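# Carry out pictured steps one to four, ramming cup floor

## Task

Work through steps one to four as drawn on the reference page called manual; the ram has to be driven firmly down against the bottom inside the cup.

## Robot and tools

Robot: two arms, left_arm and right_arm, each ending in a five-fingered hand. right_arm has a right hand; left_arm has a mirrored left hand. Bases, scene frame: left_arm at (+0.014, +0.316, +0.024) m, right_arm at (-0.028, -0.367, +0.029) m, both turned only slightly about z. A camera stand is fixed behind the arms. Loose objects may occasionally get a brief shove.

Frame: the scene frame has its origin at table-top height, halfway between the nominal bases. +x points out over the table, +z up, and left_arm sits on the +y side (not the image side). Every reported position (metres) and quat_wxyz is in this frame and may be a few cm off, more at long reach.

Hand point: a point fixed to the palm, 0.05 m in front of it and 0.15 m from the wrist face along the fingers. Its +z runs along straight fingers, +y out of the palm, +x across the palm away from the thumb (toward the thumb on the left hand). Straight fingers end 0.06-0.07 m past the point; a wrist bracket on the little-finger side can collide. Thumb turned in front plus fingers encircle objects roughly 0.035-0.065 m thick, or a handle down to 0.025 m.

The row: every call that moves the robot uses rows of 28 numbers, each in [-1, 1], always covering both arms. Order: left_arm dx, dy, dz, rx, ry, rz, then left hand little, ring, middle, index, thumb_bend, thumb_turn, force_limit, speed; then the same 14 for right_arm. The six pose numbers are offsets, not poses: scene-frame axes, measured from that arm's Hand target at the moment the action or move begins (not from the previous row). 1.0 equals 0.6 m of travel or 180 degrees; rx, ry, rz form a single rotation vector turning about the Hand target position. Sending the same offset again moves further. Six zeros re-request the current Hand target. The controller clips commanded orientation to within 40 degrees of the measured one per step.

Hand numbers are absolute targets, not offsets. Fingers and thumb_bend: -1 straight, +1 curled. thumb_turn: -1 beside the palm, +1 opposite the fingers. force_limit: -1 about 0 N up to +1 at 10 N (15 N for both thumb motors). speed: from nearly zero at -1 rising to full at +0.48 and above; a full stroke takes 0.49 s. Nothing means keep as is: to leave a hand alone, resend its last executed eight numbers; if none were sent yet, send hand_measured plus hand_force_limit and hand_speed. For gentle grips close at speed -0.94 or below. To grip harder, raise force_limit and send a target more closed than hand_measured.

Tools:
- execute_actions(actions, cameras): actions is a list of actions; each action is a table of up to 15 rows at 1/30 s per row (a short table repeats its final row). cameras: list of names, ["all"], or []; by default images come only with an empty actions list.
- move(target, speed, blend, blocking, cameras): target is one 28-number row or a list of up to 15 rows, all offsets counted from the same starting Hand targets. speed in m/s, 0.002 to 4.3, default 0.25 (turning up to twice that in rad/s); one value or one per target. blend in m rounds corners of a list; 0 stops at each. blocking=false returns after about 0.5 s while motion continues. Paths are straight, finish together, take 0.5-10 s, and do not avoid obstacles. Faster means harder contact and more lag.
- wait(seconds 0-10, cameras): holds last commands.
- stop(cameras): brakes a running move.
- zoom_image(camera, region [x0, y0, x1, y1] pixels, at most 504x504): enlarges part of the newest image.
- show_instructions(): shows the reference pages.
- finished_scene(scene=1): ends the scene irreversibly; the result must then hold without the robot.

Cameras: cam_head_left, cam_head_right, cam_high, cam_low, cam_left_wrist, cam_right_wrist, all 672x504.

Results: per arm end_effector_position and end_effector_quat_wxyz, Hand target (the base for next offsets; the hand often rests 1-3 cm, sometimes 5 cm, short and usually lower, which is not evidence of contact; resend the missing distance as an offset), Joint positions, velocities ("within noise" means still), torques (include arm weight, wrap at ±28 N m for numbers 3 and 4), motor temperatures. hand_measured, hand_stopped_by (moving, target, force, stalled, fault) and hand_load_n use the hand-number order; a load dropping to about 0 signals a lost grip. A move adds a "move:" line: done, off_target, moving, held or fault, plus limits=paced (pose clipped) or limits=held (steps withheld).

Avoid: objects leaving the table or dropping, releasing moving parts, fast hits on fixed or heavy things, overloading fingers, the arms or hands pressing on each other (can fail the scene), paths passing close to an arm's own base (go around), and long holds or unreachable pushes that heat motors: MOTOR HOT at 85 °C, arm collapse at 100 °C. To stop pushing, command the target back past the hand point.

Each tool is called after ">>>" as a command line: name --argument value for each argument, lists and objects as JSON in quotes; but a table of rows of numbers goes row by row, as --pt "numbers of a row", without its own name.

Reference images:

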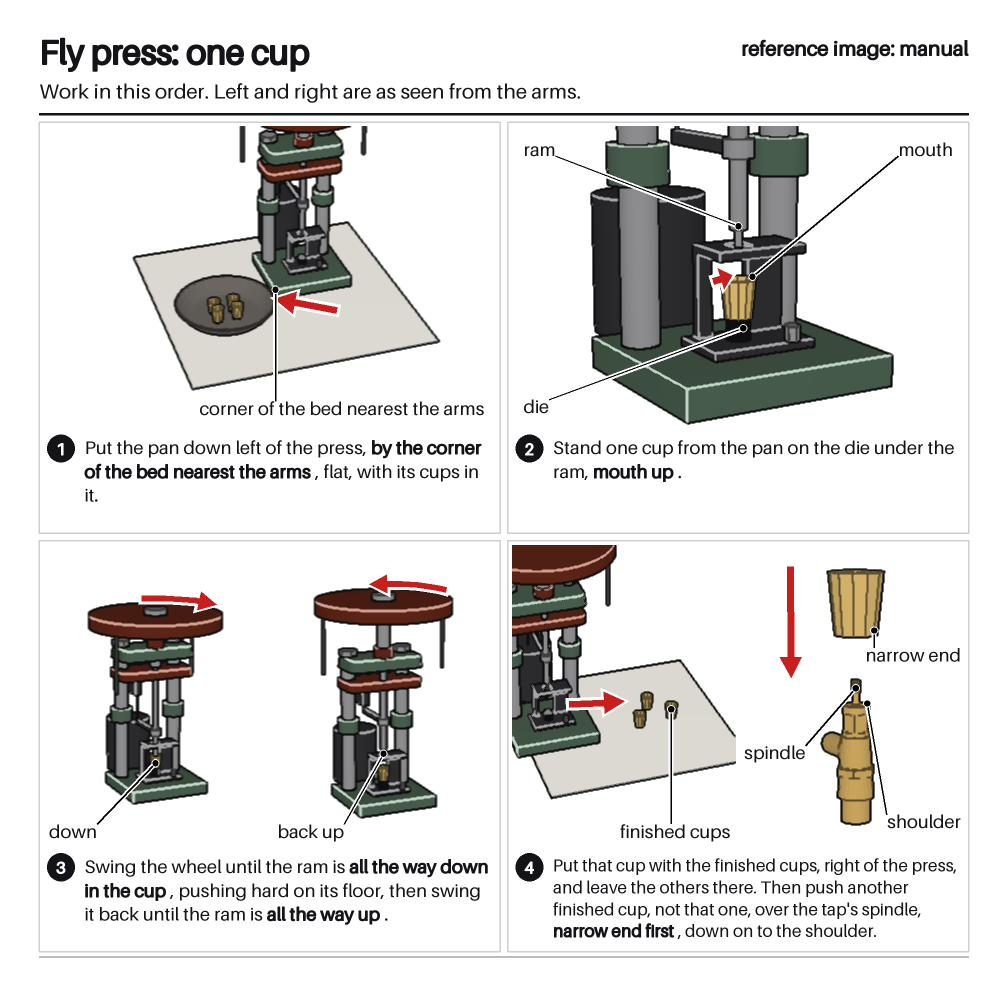

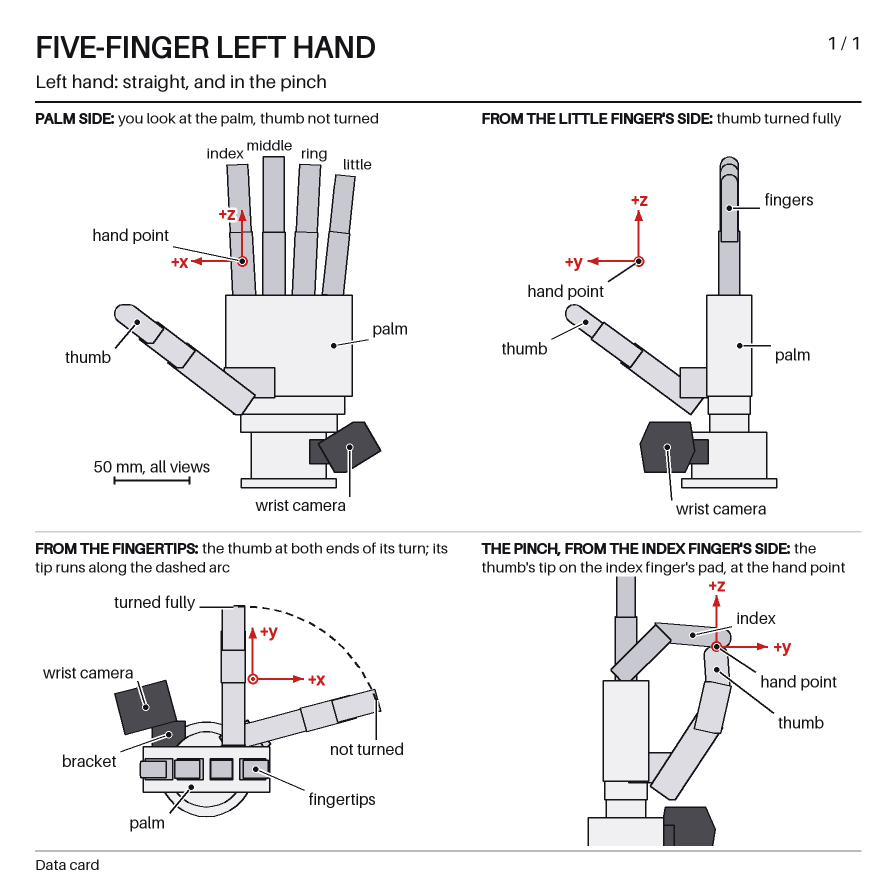

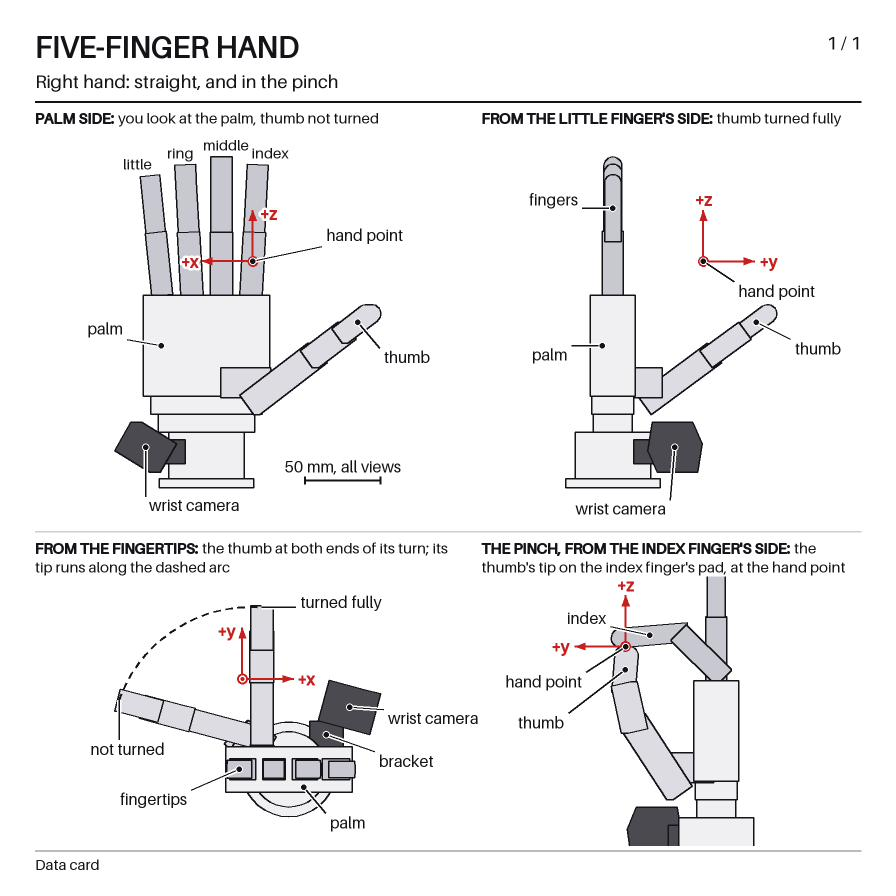

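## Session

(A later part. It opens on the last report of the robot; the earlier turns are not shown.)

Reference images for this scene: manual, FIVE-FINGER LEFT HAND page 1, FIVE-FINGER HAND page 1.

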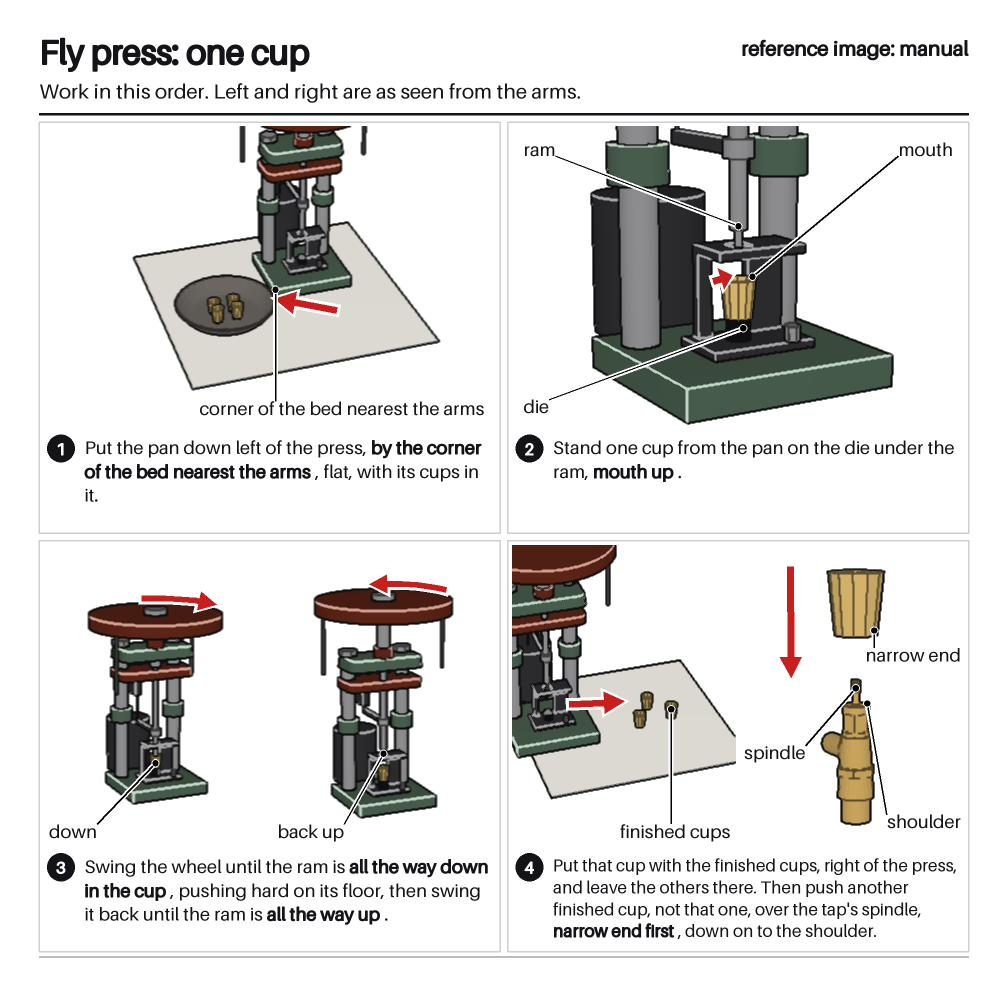

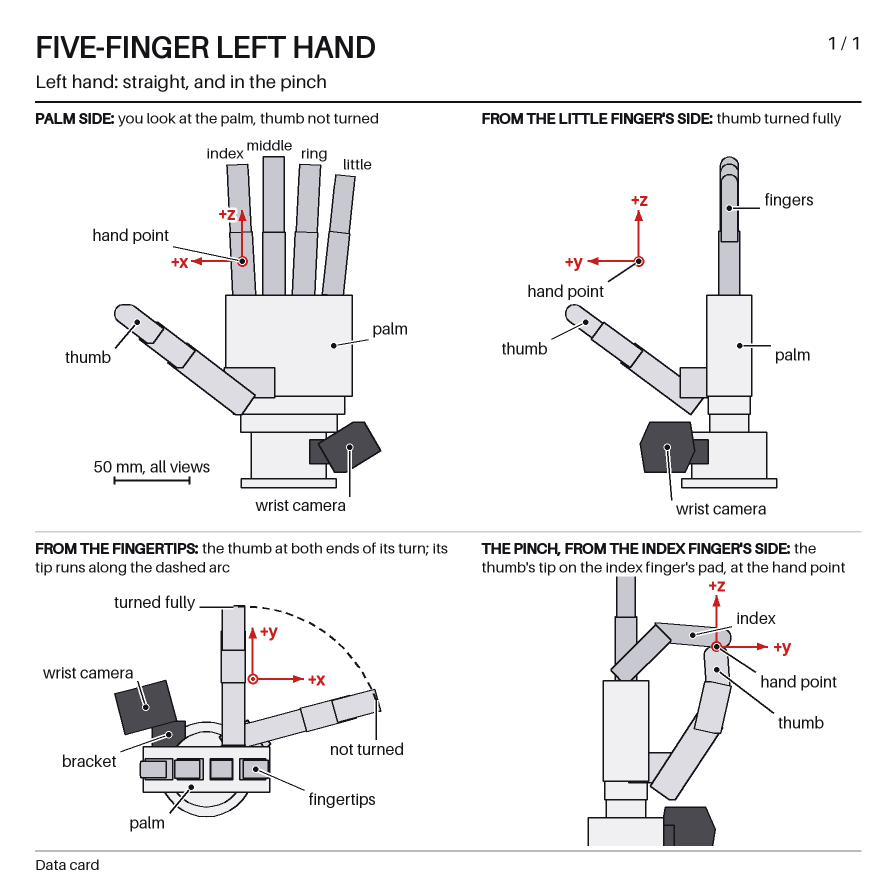

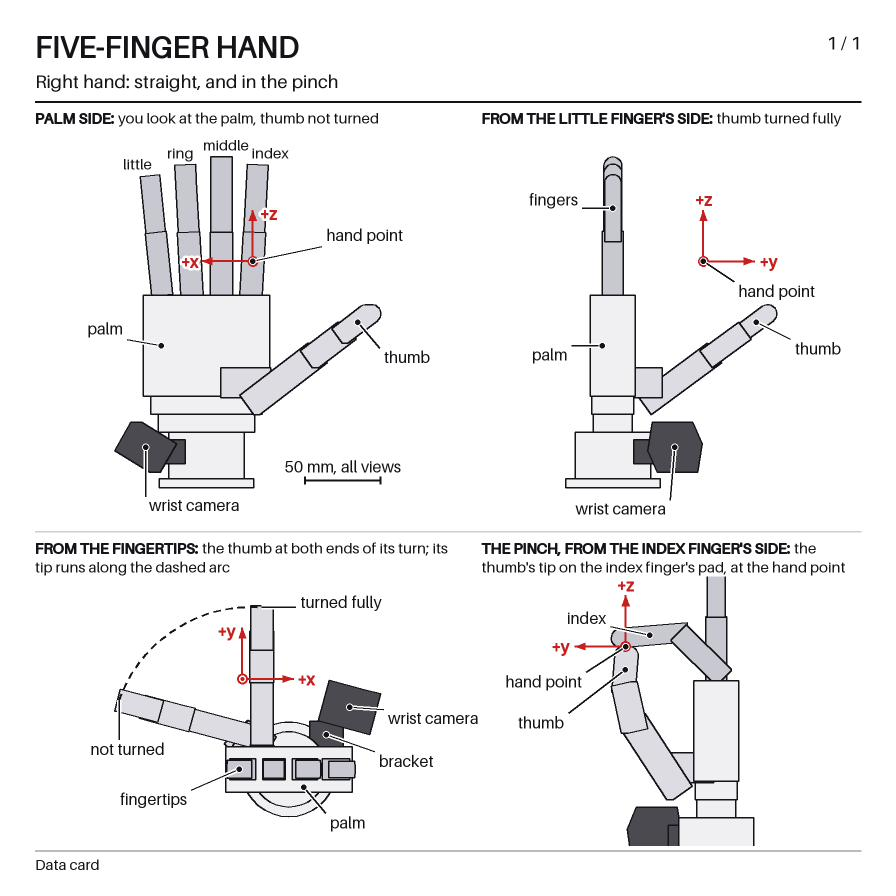

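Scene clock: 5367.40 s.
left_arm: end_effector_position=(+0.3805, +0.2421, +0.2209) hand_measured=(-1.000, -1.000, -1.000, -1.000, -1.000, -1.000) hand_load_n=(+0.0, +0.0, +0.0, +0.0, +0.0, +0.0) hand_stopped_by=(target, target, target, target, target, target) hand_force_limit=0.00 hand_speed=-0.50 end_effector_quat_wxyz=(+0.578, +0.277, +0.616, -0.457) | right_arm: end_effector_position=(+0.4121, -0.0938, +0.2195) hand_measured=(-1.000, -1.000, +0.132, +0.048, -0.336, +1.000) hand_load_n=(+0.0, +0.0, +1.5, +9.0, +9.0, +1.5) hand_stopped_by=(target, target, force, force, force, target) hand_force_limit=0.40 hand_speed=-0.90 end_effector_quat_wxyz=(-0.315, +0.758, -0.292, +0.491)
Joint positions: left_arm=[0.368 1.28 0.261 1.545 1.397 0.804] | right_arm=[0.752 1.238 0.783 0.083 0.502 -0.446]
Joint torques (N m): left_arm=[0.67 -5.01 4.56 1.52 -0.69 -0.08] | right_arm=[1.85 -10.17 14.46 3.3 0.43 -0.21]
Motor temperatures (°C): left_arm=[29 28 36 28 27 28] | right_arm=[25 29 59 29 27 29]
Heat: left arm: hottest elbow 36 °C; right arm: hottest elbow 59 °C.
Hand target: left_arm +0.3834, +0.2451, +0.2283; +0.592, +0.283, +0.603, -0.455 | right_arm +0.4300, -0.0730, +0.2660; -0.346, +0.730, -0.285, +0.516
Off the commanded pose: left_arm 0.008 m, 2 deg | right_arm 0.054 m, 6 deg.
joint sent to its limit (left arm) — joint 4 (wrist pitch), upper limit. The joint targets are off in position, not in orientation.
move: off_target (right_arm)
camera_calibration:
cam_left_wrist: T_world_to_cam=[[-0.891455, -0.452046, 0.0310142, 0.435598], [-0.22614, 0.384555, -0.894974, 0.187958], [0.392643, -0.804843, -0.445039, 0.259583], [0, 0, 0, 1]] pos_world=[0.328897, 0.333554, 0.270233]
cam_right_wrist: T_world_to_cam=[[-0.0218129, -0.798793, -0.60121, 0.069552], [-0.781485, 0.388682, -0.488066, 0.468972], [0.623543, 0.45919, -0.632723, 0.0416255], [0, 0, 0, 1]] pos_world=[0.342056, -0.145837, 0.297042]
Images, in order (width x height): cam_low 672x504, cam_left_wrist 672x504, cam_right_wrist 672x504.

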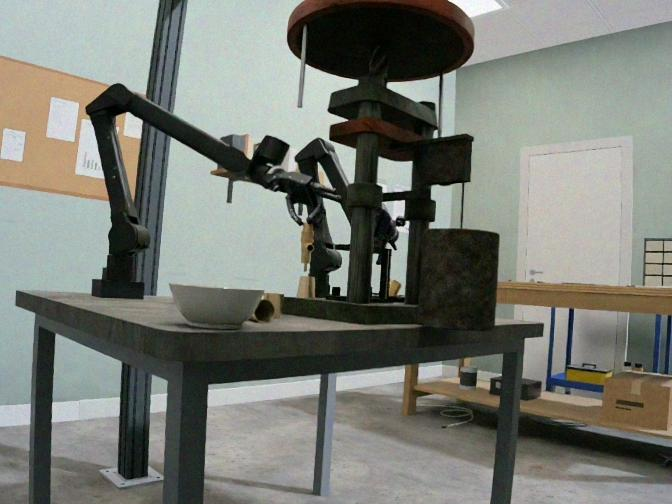

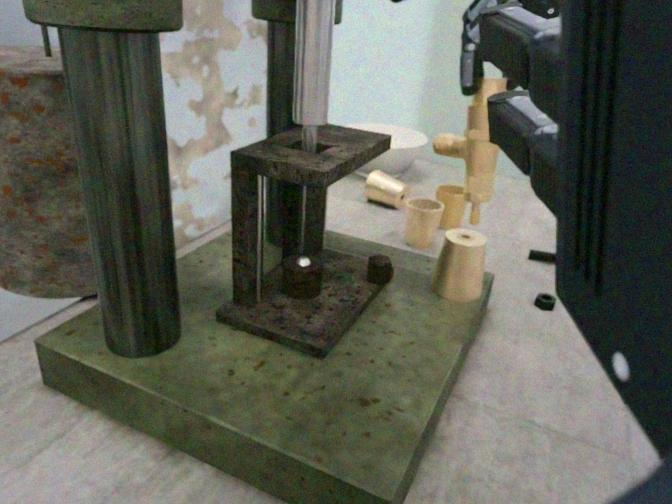

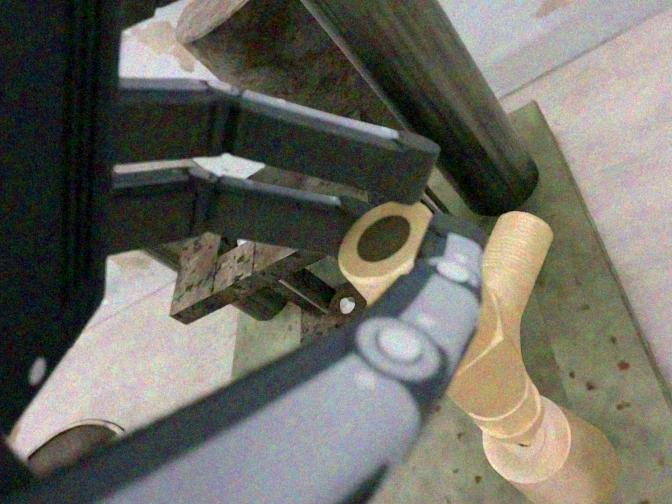

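>>> move --target '[0,0,0,0,0,0,-1,-1,-1,-1,-1,-1,0.0,-0.5,0.0025,0.0033,0.0,0,-0.0160,0,-1,-1,0.25,0.2,-0.2,1.0,0.4,-0.9]' --speed 0.04 --cameras '["cam_left_wrist","cam_low"]'

>>> zoom_image --camera "cam_left_wrist" --region '[410, 60, 520, 250]'

>>> zoom_image --camera "cam_low" --region '[280, 200, 340, 300]'

Scene clock: 5382.40 s.
left_arm: end_effector_position=(+0.3805, +0.2421, +0.2209) hand_measured=(-1.000, -1.000, -1.000, -1.000, -1.000, -1.000) hand_load_n=(+0.0, +0.0, +0.0, +0.0, +0.0, +0.0) hand_stopped_by=(target, target, target, target, target, target) hand_force_limit=0.00 hand_speed=-0.50 end_effector_quat_wxyz=(+0.578, +0.277, +0.616, -0.457) | right_arm: end_effector_position=(+0.4199, -0.0873, +0.2295) hand_measured=(-1.000, -1.000, +0.132, +0.048, -0.336, +1.000) hand_load_n=(+0.0, +0.0, +1.0, +9.0, +9.0, +1.0) hand_stopped_by=(target, target, force, force, force, target) hand_force_limit=0.40 hand_speed=-0.90 end_effector_quat_wxyz=(-0.326, +0.743, -0.283, +0.512)
Joint positions: left_arm=[0.368 1.28 0.261 1.545 1.397 0.804] | right_arm=[0.761 1.251 0.783 0.159 0.52 -0.482]
Joint torques (N m): left_arm=[0.73 -5.01 4.56 1.55 -0.69 -0.08] | right_arm=[1.79 -10.52 12.18 4.05 0.4 -0.2]
Motor temperatures (°C): left_arm=[29 28 36 28 27 28] | right_arm=[25 29 58 29 28 29]
Heat: left arm: hottest elbow 36 °C; right arm: hottest elbow 58 °C.
Hand target: left_arm +0.3834, +0.2451, +0.2283; +0.592, +0.283, +0.603, -0.455 | right_arm +0.4315, -0.0710, +0.2660; -0.353, +0.717, -0.276, +0.534
Off the commanded pose: left_arm 0.008 m, 2 deg | right_arm 0.042 m, 5 deg.
joint sent to its limit (left arm) — joint 4 (wrist pitch), upper limit. The joint targets are off in position, not in orientation.
move: off_target (right_arm)
camera_calibration:
cam_left_wrist: T_world_to_cam=[[-0.891455, -0.452046, 0.0310142, 0.435598], [-0.22614, 0.384555, -0.894974, 0.187958], [0.392643, -0.804843, -0.445039, 0.259583], [0, 0, 0, 1]] pos_world=[0.328897, 0.333554, 0.270233]
Images, in order (width x height): cam_low 672x504, cam_left_wrist 672x504.

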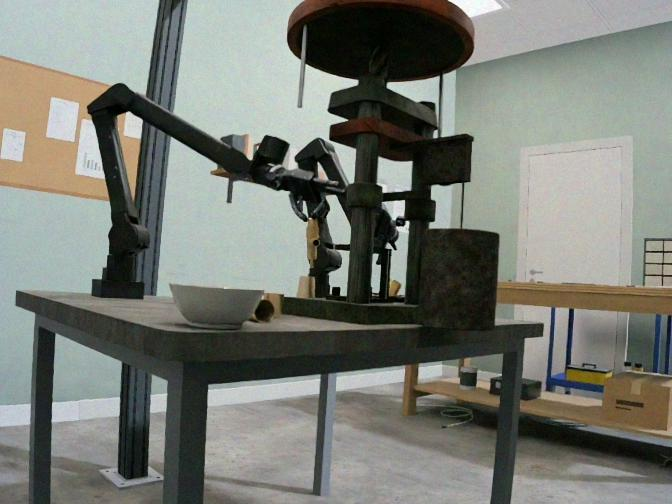

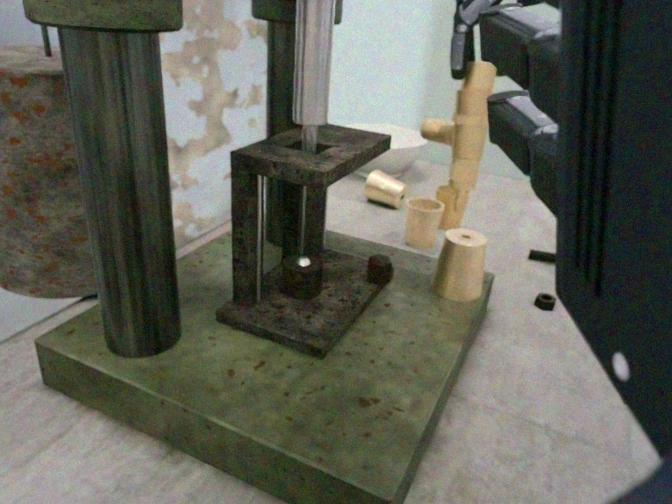

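Scaled by 2.653.

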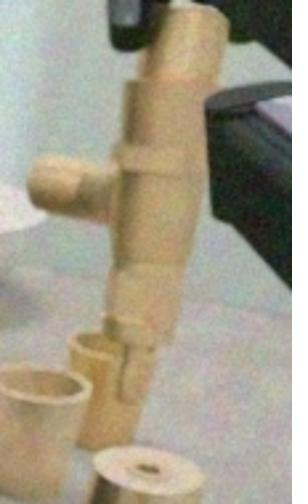

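Scaled by 5.040.

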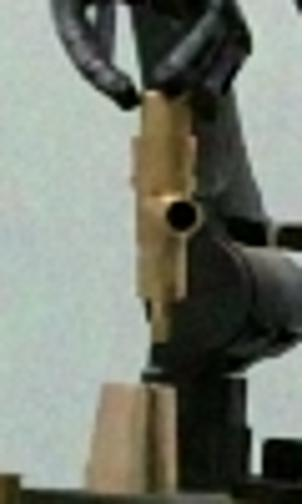

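>>> move --target '[0,0,0,0,0,0,-1,-1,-1,-1,-1,-1,0.0,-0.5,-0.0117,-0.0083,-0.0200,0,0,0,-1,-1,0.25,0.2,-0.2,1.0,0.4,-0.9]' --speed 0.04 --cameras '["cam_left_wrist","cam_low"]'

>>> zoom_image --camera "cam_left_wrist" --region '[410, 60, 520, 250]'

>>> zoom_image --camera "cam_low" --region '[280, 200, 340, 300]'

Scene clock: 5398.57 s.
left_arm: end_effector_position=(+0.3805, +0.2421, +0.2209) hand_measured=(-1.000, -1.000, -1.000, -1.000, -1.000, -1.000) hand_load_n=(+0.0, +0.0, +0.0, +0.0, +0.5, +0.0) hand_stopped_by=(target, target, target, target, target, target) hand_force_limit=0.00 hand_speed=-0.50 end_effector_quat_wxyz=(+0.578, +0.277, +0.616, -0.457) | right_arm: end_effector_position=(+0.4183, -0.0884, +0.2254) hand_measured=(-1.000, -1.000, +0.132, +0.048, -0.336, +1.000) hand_load_n=(+0.0, +0.0, +1.5, +9.0, +9.0, +1.5) hand_stopped_by=(target, target, force, force, force, target) hand_force_limit=0.40 hand_speed=-0.90 end_effector_quat_wxyz=(-0.330, +0.739, -0.284, +0.514)
Joint positions: left_arm=[0.368 1.28 0.261 1.545 1.397 0.804] | right_arm=[0.763 1.251 0.763 0.192 0.523 -0.482]
Joint torques (N m): left_arm=[0.67 -4.95 4.55 1.55 -0.7 -0.08] | right_arm=[1.85 -10.87 10.32 4.11 0.38 -0.19]
Motor temperatures (°C): left_arm=[29 28 36 28 27 28] | right_arm=[25 29 57 30 28 29]
Heat: left arm: hottest elbow 36 °C; right arm: hottest elbow 57 °C.
Hand target: left_arm +0.3834, +0.2451, +0.2283; +0.592, +0.283, +0.603, -0.455 | right_arm +0.4245, -0.0760, +0.2540; -0.353, +0.717, -0.276, +0.534
Off the commanded pose: left_arm 0.008 m, 2 deg | right_arm 0.032 m, 4 deg.
joint sent to its limit (left arm) — joint 4 (wrist pitch), upper limit. The joint targets are off in position, not in orientation.
move: off_target (right_arm)
camera_calibration:
cam_left_wrist: T_world_to_cam=[[-0.891455, -0.452046, 0.0310142, 0.435598], [-0.22614, 0.384555, -0.894974, 0.187958], [0.392643, -0.804843, -0.445039, 0.259583], [0, 0, 0, 1]] pos_world=[0.328897, 0.333554, 0.270233]
Images, in order (width x height): cam_low 672x504, cam_left_wrist 672x504.

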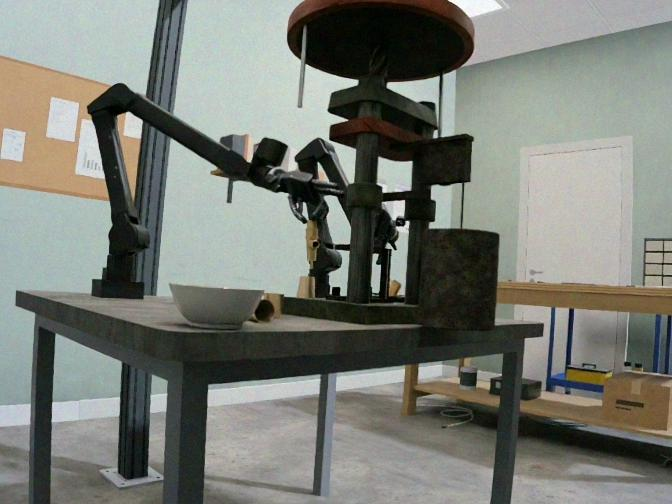

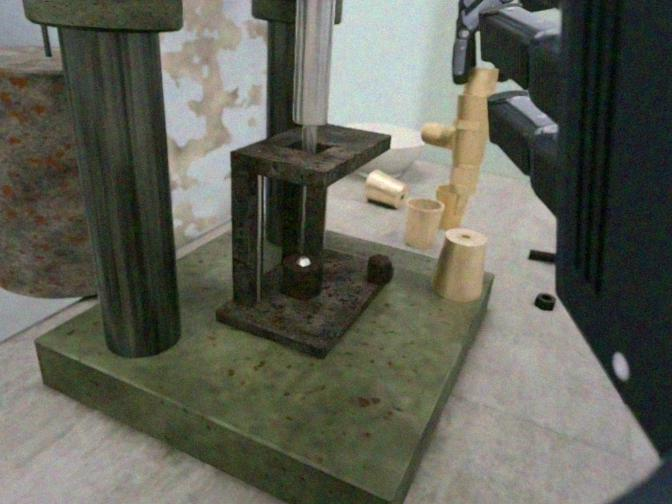

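Scaled by 2.653.

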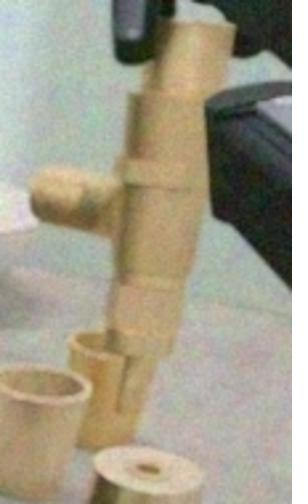

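Scaled by 5.040.

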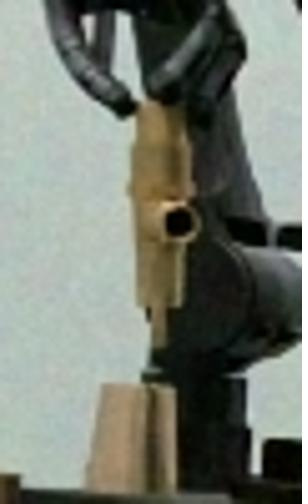

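>>> move --target '[0,0,0,0,0,0,-1,-1,-1,-1,-1,-1,0.0,-0.5,-0.0067,-0.0050,-0.0150,0,0.0130,0,-1,-1,0.25,0.2,-0.2,1.0,0.4,-0.9]' --speed 0.04 --cameras '["cam_left_wrist","cam_low"]'

>>> zoom_image --camera "cam_left_wrist" --region '[410, 60, 520, 250]'

>>> zoom_image --camera "cam_low" --region '[280, 200, 340, 300]'

Scene clock: 5413.30 s.
left_arm: end_effector_position=(+0.3805, +0.2421, +0.2209) hand_measured=(-1.000, -1.000, -1.000, -1.000, -1.000, -1.000) hand_load_n=(+0.0, +0.0, +0.0, +0.0, +0.0, +0.0) hand_stopped_by=(target, target, target, target, target, target) hand_force_limit=0.00 hand_speed=-0.50 end_effector_quat_wxyz=(+0.578, +0.277, +0.616, -0.457) | right_arm: end_effector_position=(+0.4183, -0.0884, +0.2254) hand_measured=(-1.000, -1.000, +0.132, +0.048, -0.336, +1.000) hand_load_n=(+0.0, -0.5, +1.0, +9.0, +9.0, +1.0) hand_stopped_by=(target, target, force, force, force, target) hand_force_limit=0.40 hand_speed=-0.90 end_effector_quat_wxyz=(-0.330, +0.739, -0.284, +0.514)
Joint positions: left_arm=[0.368 1.28 0.261 1.545 1.397 0.804] | right_arm=[0.763 1.251 0.763 0.192 0.523 -0.482]
Joint torques (N m): left_arm=[0.67 -5.01 4.56 1.54 -0.7 -0.07] | right_arm=[1.49 -10.81 10.35 2.03 -0.19 0.11]
Motor temperatures (°C): left_arm=[29 28 36 28 27 28] | right_arm=[25 29 55 30 28 29]
Heat: left arm: hottest elbow 36 °C; right arm: hottest elbow 55 °C.
Hand target: left_arm +0.3834, +0.2451, +0.2283; +0.592, +0.283, +0.603, -0.455 | right_arm +0.4205, -0.0790, +0.2450; -0.347, +0.727, -0.283, +0.520
Off the commanded pose: left_arm 0.008 m, 2 deg | right_arm 0.022 m, 2 deg.
joint sent to its limit (left arm) — joint 4 (wrist pitch), upper limit. The joint targets are off in position, not in orientation.
move: off_target (right_arm)
camera_calibration:
cam_left_wrist: T_world_to_cam=[[-0.891455, -0.452046, 0.0310142, 0.435598], [-0.22614, 0.384555, -0.894974, 0.187958], [0.392643, -0.804843, -0.445039, 0.259583], [0, 0, 0, 1]] pos_world=[0.328897, 0.333554, 0.270233]
Images, in order (width x height): cam_low 672x504, cam_left_wrist 672x504.

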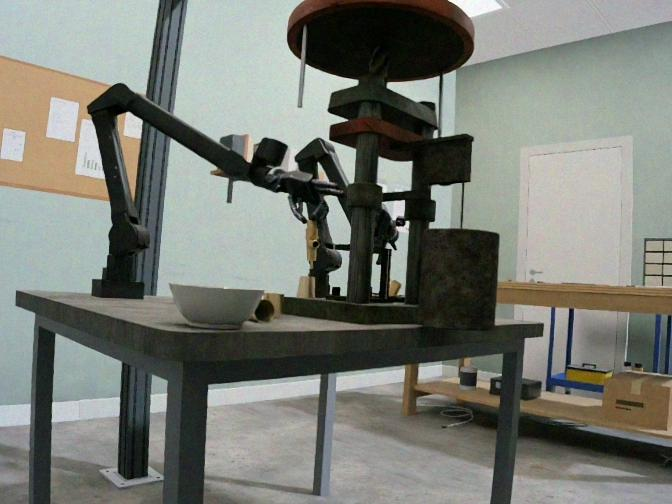

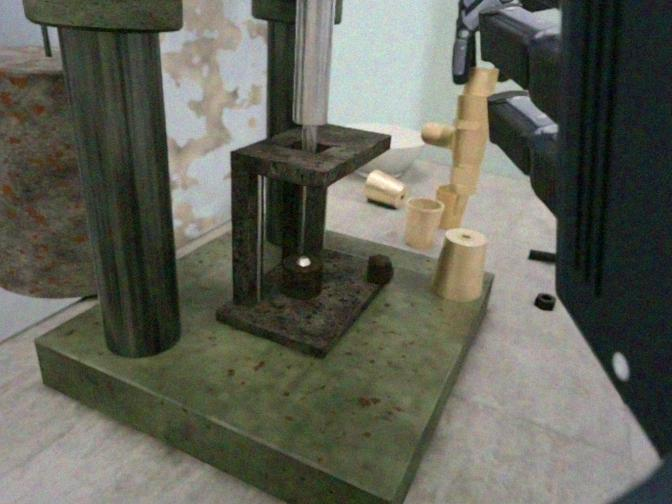

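Scaled by 2.653.

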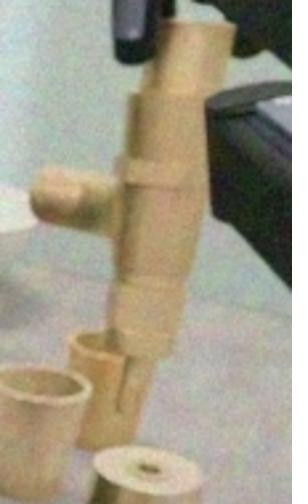

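Scaled by 5.040.

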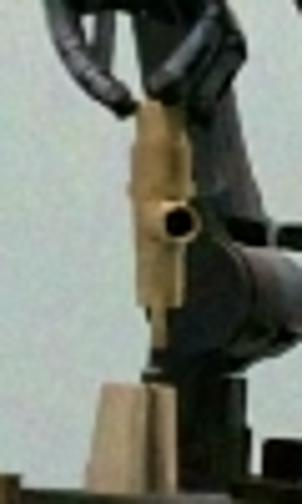

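>>> move --target '[0,0,0,0,0,0,-1,-1,-1,-1,-1,-1,0.0,-0.5,-0.0067,-0.0033,-0.0167,0,0.0100,0,-1,-1,0.25,0.2,-0.2,1.0,0.4,-0.9]' --speed 0.04 --cameras '["cam_left_wrist","cam_low"]'

>>> zoom_image --camera "cam_left_wrist" --region '[410, 60, 520, 250]'

>>> zoom_image --camera "cam_low" --region '[280, 200, 340, 300]'

Scene clock: 5419.70 s.
left_arm: end_effector_position=(+0.3805, +0.2421, +0.2209) hand_measured=(-1.000, -1.000, -1.000, -1.000, -1.000, -1.000) hand_load_n=(+0.0, +0.0, +0.0, +0.0, +0.0, +0.0) hand_stopped_by=(target, target, target, target, target, target) hand_force_limit=0.00 hand_speed=-0.50 end_effector_quat_wxyz=(+0.578, +0.277, +0.616, -0.457) | right_arm: end_effector_position=(+0.4145, -0.0886, +0.2183) hand_measured=(-1.000, -1.000, +0.132, +0.048, -0.336, +1.000) hand_load_n=(+0.0, +0.0, +1.0, +9.5, +9.0, +1.5) hand_stopped_by=(target, target, force, force, force, target) hand_force_limit=0.40 hand_speed=-0.90 end_effector_quat_wxyz=(-0.327, +0.746, -0.286, +0.505)
Joint positions: left_arm=[0.368 1.28 0.261 1.545 1.397 0.804] | right_arm=[0.763 1.251 0.758 0.172 0.514 -0.468]
Joint torques (N m): left_arm=[0.67 -4.95 4.56 1.55 -0.7 -0.08] | right_arm=[1.26 -11.11 10.28 1.76 -0.18 0.21]
Heat: left arm: hottest elbow 36 °C; right arm: hottest elbow 54 °C.
Hand target: left_arm +0.3834, +0.2451, +0.2283; +0.592, +0.283, +0.603, -0.455 | right_arm +0.4165, -0.0809, +0.2350; -0.343, +0.736, -0.289, +0.508
Off the commanded pose: left_arm 0.008 m, 2 deg | right_arm 0.019 m, 2 deg.
joint sent to its limit (left arm) — joint 4 (wrist pitch), upper limit. The joint targets are off in position, not in orientation.
move: off_target (right_arm)
camera_calibration:
cam_left_wrist: T_world_to_cam=[[-0.891455, -0.452046, 0.0310142, 0.435598], [-0.22614, 0.384555, -0.894974, 0.187958], [0.392643, -0.804843, -0.445039, 0.259583], [0, 0, 0, 1]] pos_world=[0.328897, 0.333554, 0.270233]
Images, in order (width x height): cam_low 672x504, cam_left_wrist 672x504.

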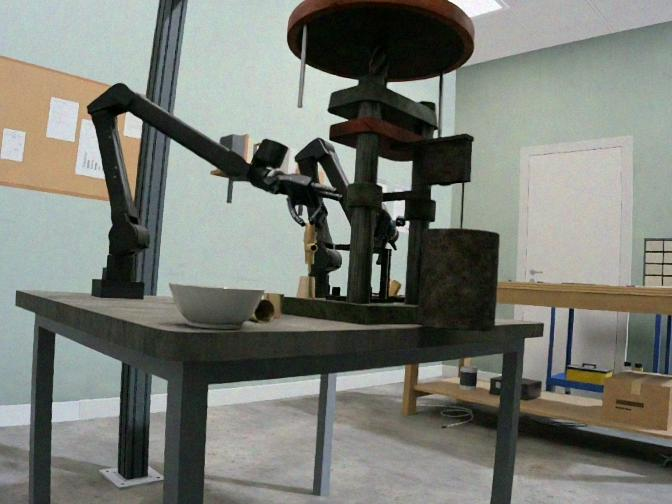

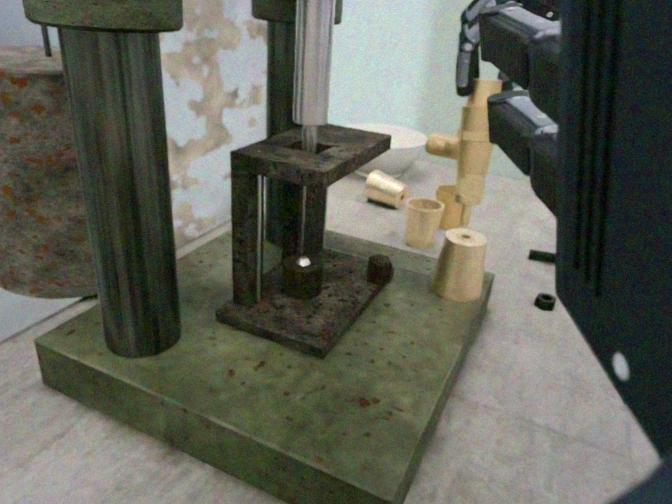

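Scaled by 2.653.

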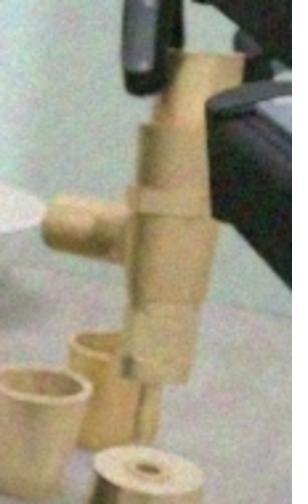

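Scaled by 5.040.

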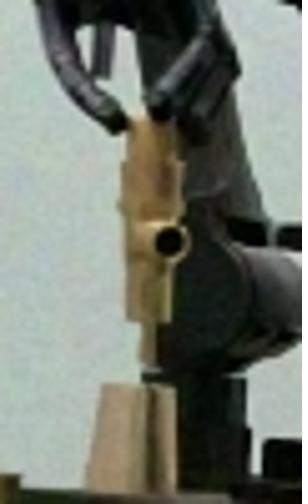

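>>> zoom_image --camera "cam_left_wrist" --region '[435, 190, 495, 250]'

>>> zoom_image --camera "cam_low" --region '[292, 250, 328, 300]'

Scaled by 8.400.

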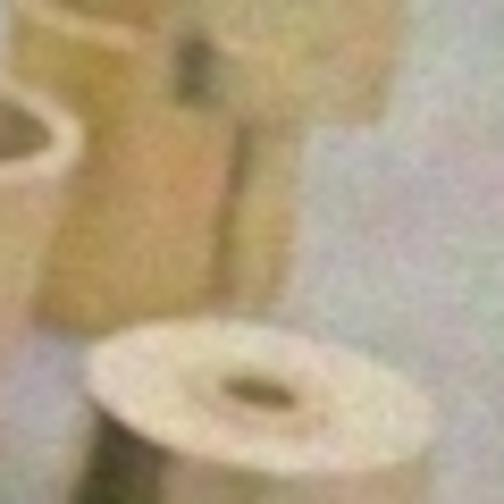

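Scaled by 10.080.

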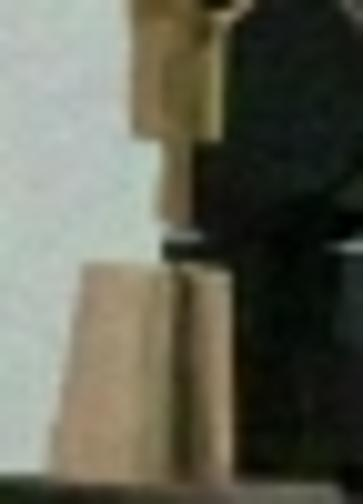

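>>> move --target '[0,0,0,0,0,0,-1,-1,-1,-1,-1,-1,0.0,-0.5,-0.0033,-0.0033,-0.0117,0,0,0,-1,-1,0.25,0.2,-0.2,1.0,0.4,-0.9]' --speed 0.03 --cameras '["cam_left_wrist","cam_low"]'

>>> zoom_image --camera "cam_left_wrist" --region '[435, 190, 495, 250]'

>>> zoom_image --camera "cam_low" --region '[292, 250, 328, 300]'

Scene clock: 5440.70 s.
left_arm: end_effector_position=(+0.3805, +0.2421, +0.2209) hand_measured=(-1.000, -1.000, -1.000, -1.000, -1.000, -1.000) hand_load_n=(+0.0, +0.0, +0.0, +0.0, +0.0, +0.0) hand_stopped_by=(target, target, target, target, target, target) hand_force_limit=0.00 hand_speed=-0.50 end_effector_quat_wxyz=(+0.578, +0.277, +0.616, -0.457) | right_arm: end_effector_position=(+0.4101, -0.0928, +0.2090) hand_measured=(-1.000, -1.000, +0.132, +0.048, -0.336, +1.000) hand_load_n=(+0.0, +0.0, +1.0, +9.0, +9.0, +1.0) hand_stopped_by=(target, target, force, force, force, target) hand_force_limit=0.40 hand_speed=-0.90 end_effector_quat_wxyz=(-0.321, +0.751, -0.285, +0.502)
Joint positions: left_arm=[0.368 1.28 0.261 1.545 1.397 0.804] | right_arm=[0.763 1.25 0.74 0.172 0.514 -0.468]
Joint torques (N m): left_arm=[0.62 -5.01 4.56 1.54 -0.69 -0.07] | right_arm=[1.26 -10.75 10.04 2.65 -0.16 0.21]
Heat: left arm: hottest elbow 35 °C; right arm: hottest elbow 53 °C.
Hand target: left_arm +0.3834, +0.2451, +0.2283; +0.592, +0.283, +0.603, -0.455 | right_arm +0.4145, -0.0829, +0.2280; -0.343, +0.736, -0.289, +0.508
Off the commanded pose: left_arm 0.008 m, 2 deg | right_arm 0.022 m, 3 deg.
joint sent to its limit (left arm) — joint 4 (wrist pitch), upper limit. The joint targets are off in position, not in orientation.
move: off_target (right_arm)
camera_calibration:
cam_left_wrist: T_world_to_cam=[[-0.891455, -0.452046, 0.0310142, 0.435598], [-0.22614, 0.384555, -0.894974, 0.187958], [0.392643, -0.804843, -0.445039, 0.259583], [0, 0, 0, 1]] pos_world=[0.328897, 0.333554, 0.270233]
Images, in order (width x height): cam_low 672x504, cam_left_wrist 672x504.

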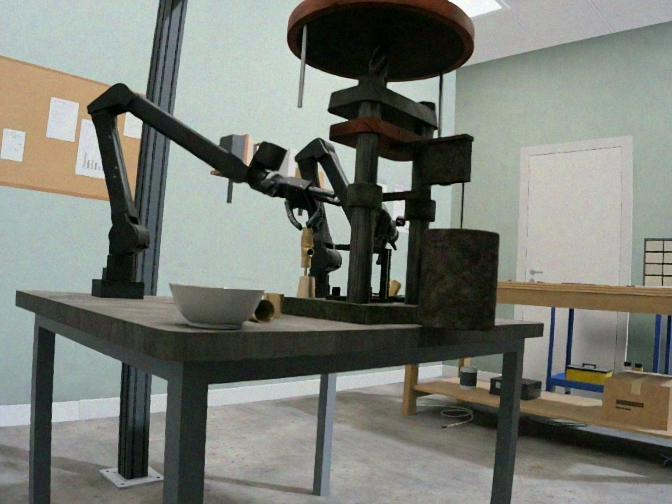

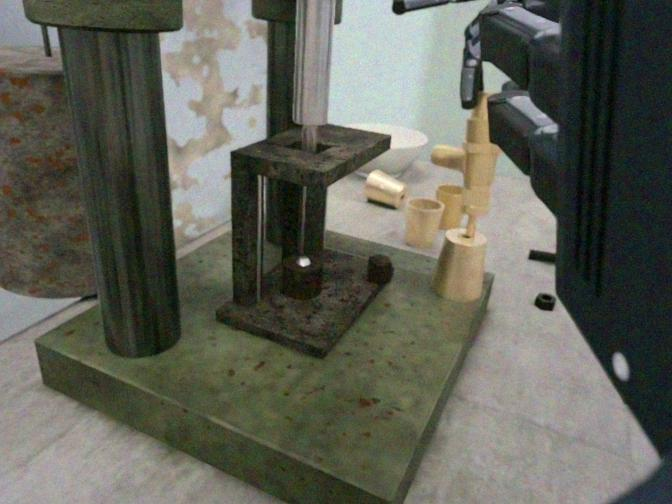

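Scaled by 8.400.

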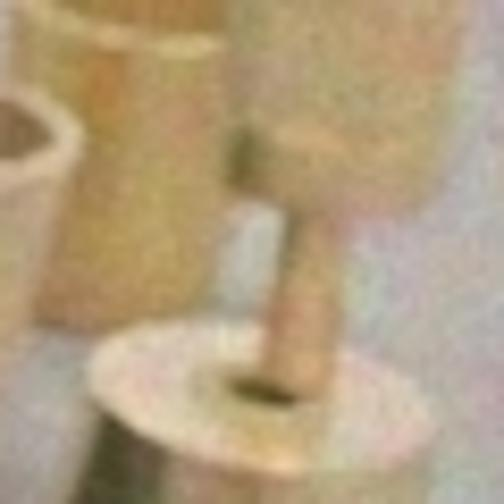

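Scaled by 10.080.

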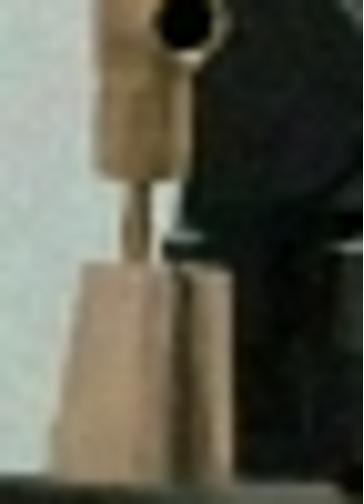

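>>> move --target '[0,0,0,0,0,0,-1,-1,-1,-1,-1,-1,0.0,-0.5,0.0083,0.0083,0.0083,0,0,0,-1,-1,0.25,0.2,-0.2,1.0,0.4,-0.9]' --speed 0.03 --cameras '["cam_left_wrist","cam_low"]'

>>> zoom_image --camera "cam_left_wrist" --region '[435, 190, 495, 250]'

>>> zoom_image --camera "cam_low" --region '[292, 250, 328, 300]'

Scene clock: 5456.47 s.
left_arm: end_effector_position=(+0.3805, +0.2421, +0.2209) hand_measured=(-1.000, -1.000, -1.000, -1.000, -1.000, -1.000) hand_load_n=(+0.0, +0.0, +0.0, +0.0, +0.0, +0.0) hand_stopped_by=(target, target, target, target, target, target) hand_force_limit=0.00 hand_speed=-0.50 end_effector_quat_wxyz=(+0.578, +0.277, +0.616, -0.457) | right_arm: end_effector_position=(+0.4101, -0.0927, +0.2083) hand_measured=(-1.000, -1.000, +0.132, +0.048, -0.336, +1.000) hand_load_n=(+0.0, +0.0, +1.0, +9.5, +8.5, +1.0) hand_stopped_by=(target, target, force, force, force, target) hand_force_limit=0.40 hand_speed=-0.90 end_effector_quat_wxyz=(-0.321, +0.751, -0.285, +0.502)
Joint positions: left_arm=[0.368 1.28 0.261 1.545 1.397 0.804] | right_arm=[0.763 1.251 0.74 0.172 0.514 -0.468]
Joint torques (N m): left_arm=[0.67 -5.01 4.56 1.54 -0.69 -0.07] | right_arm=[1.26 -9.76 12.16 2.07 -0.13 0.21]
Heat: left arm: hottest elbow 35 °C; right arm: hottest elbow 51 °C.
Hand target: left_arm +0.3834, +0.2451, +0.2283; +0.592, +0.283, +0.603, -0.455 | right_arm +0.4195, -0.0779, +0.2330; -0.343, +0.736, -0.289, +0.508
Off the commanded pose: left_arm 0.008 m, 2 deg | right_arm 0.030 m, 3 deg.
joint sent to its limit (left arm) — joint 4 (wrist pitch), upper limit. The joint targets are off in position, not in orientation.
move: off_target (right_arm)
camera_calibration:
cam_left_wrist: T_world_to_cam=[[-0.891455, -0.452046, 0.0310142, 0.435598], [-0.22614, 0.384555, -0.894974, 0.187958], [0.392643, -0.804843, -0.445039, 0.259583], [0, 0, 0, 1]] pos_world=[0.328897, 0.333554, 0.270233]
Images, in order (width x height): cam_low 672x504, cam_left_wrist 672x504.

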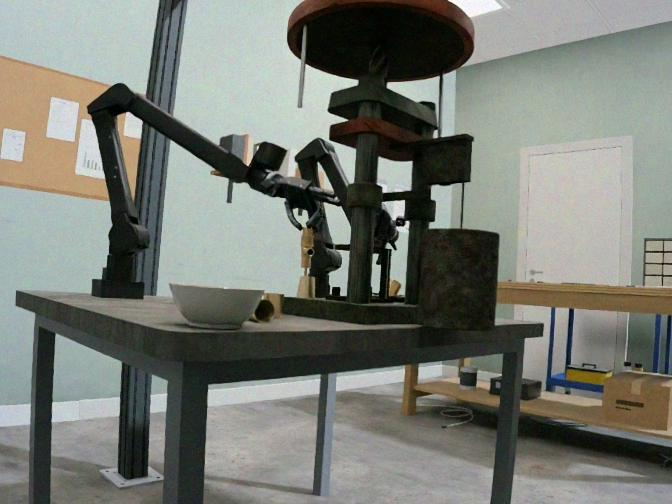

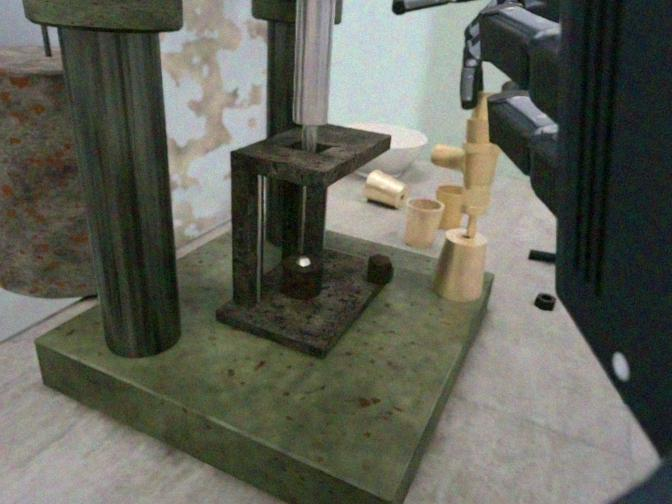

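Scaled by 8.400.

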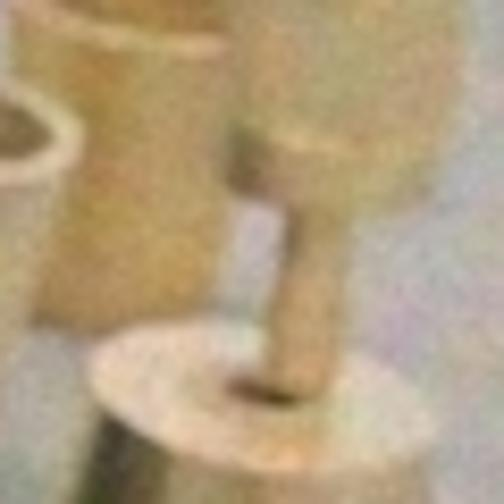

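Scaled by 10.080.

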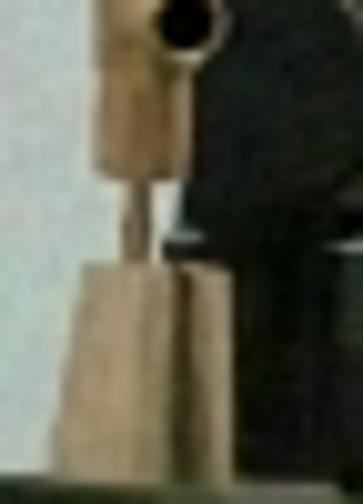

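>>> move --target '[0,0,0,0,0,0,-1,-1,-1,-1,-1,-1,0.0,-0.5,0.0017,0.0033,0.0100,0,0,0,-1,-1,0.25,0.2,-0.2,1.0,0.4,-0.9]' --speed 0.03 --cameras '["cam_left_wrist"]'

Scene clock: 5462.20 s.
left_arm: end_effector_position=(+0.3805, +0.2421, +0.2209) hand_measured=(-1.000, -1.000, -1.000, -1.000, -1.000, -1.000) hand_load_n=(+0.0, +0.0, +0.0, +0.0, +0.0, +0.0) hand_stopped_by=(target, target, target, target, target, target) hand_force_limit=0.00 hand_speed=-0.50 end_effector_quat_wxyz=(+0.578, +0.277, +0.616, -0.457) | right_arm: end_effector_position=(+0.4098, -0.0930, +0.2077) hand_measured=(-1.000, -1.000, +0.132, +0.048, -0.336, +1.000) hand_load_n=(+0.0, +0.0, +1.0, +9.0, +8.5, +1.0) hand_stopped_by=(target, target, force, force, force, target) hand_force_limit=0.40 hand_speed=-0.90 end_effector_quat_wxyz=(-0.319, +0.752, -0.285, +0.501)
Joint positions: left_arm=[0.368 1.28 0.261 1.545 1.397 0.804] | right_arm=[0.763 1.251 0.74 0.168 0.514 -0.468]
Joint torques (N m): left_arm=[0.67 -5.01 4.56 1.52 -0.7 -0.07] | right_arm=[1.32 -10.23 13.39 1.37 -0.06 0.21]
Heat: left arm: hottest elbow 35 °C; right arm: hottest elbow 51 °C.
Hand target: left_arm +0.3834, +0.2451, +0.2283; +0.592, +0.283, +0.603, -0.455 | right_arm +0.4205, -0.0760, +0.2390; -0.343, +0.736, -0.289, +0.508
Off the commanded pose: left_arm 0.008 m, 2 deg | right_arm 0.037 m, 3 deg.
joint sent to its limit (left arm) — joint 4 (wrist pitch), upper limit. The joint targets are off in position, not in orientation.
move: off_target (right_arm)
camera_calibration:
cam_left_wrist: T_world_to_cam=[[-0.891455, -0.452046, 0.0310142, 0.435598], [-0.22614, 0.384555, -0.894974, 0.187958], [0.392643, -0.804843, -0.445039, 0.259583], [0, 0, 0, 1]] pos_world=[0.328897, 0.333554, 0.270233]
Images, in order (width x height): cam_left_wrist 672x504.

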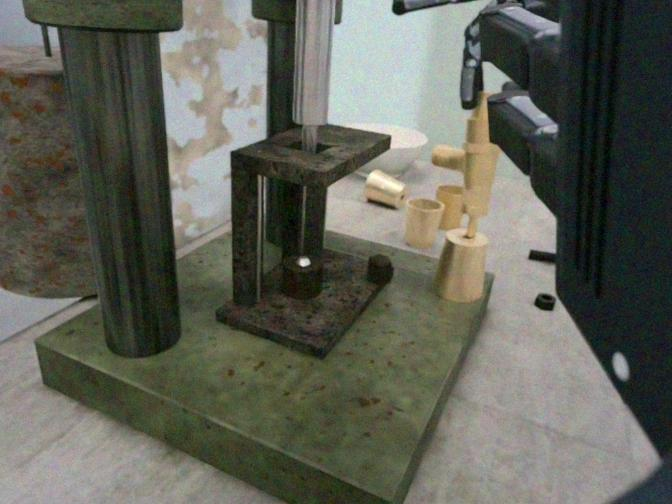

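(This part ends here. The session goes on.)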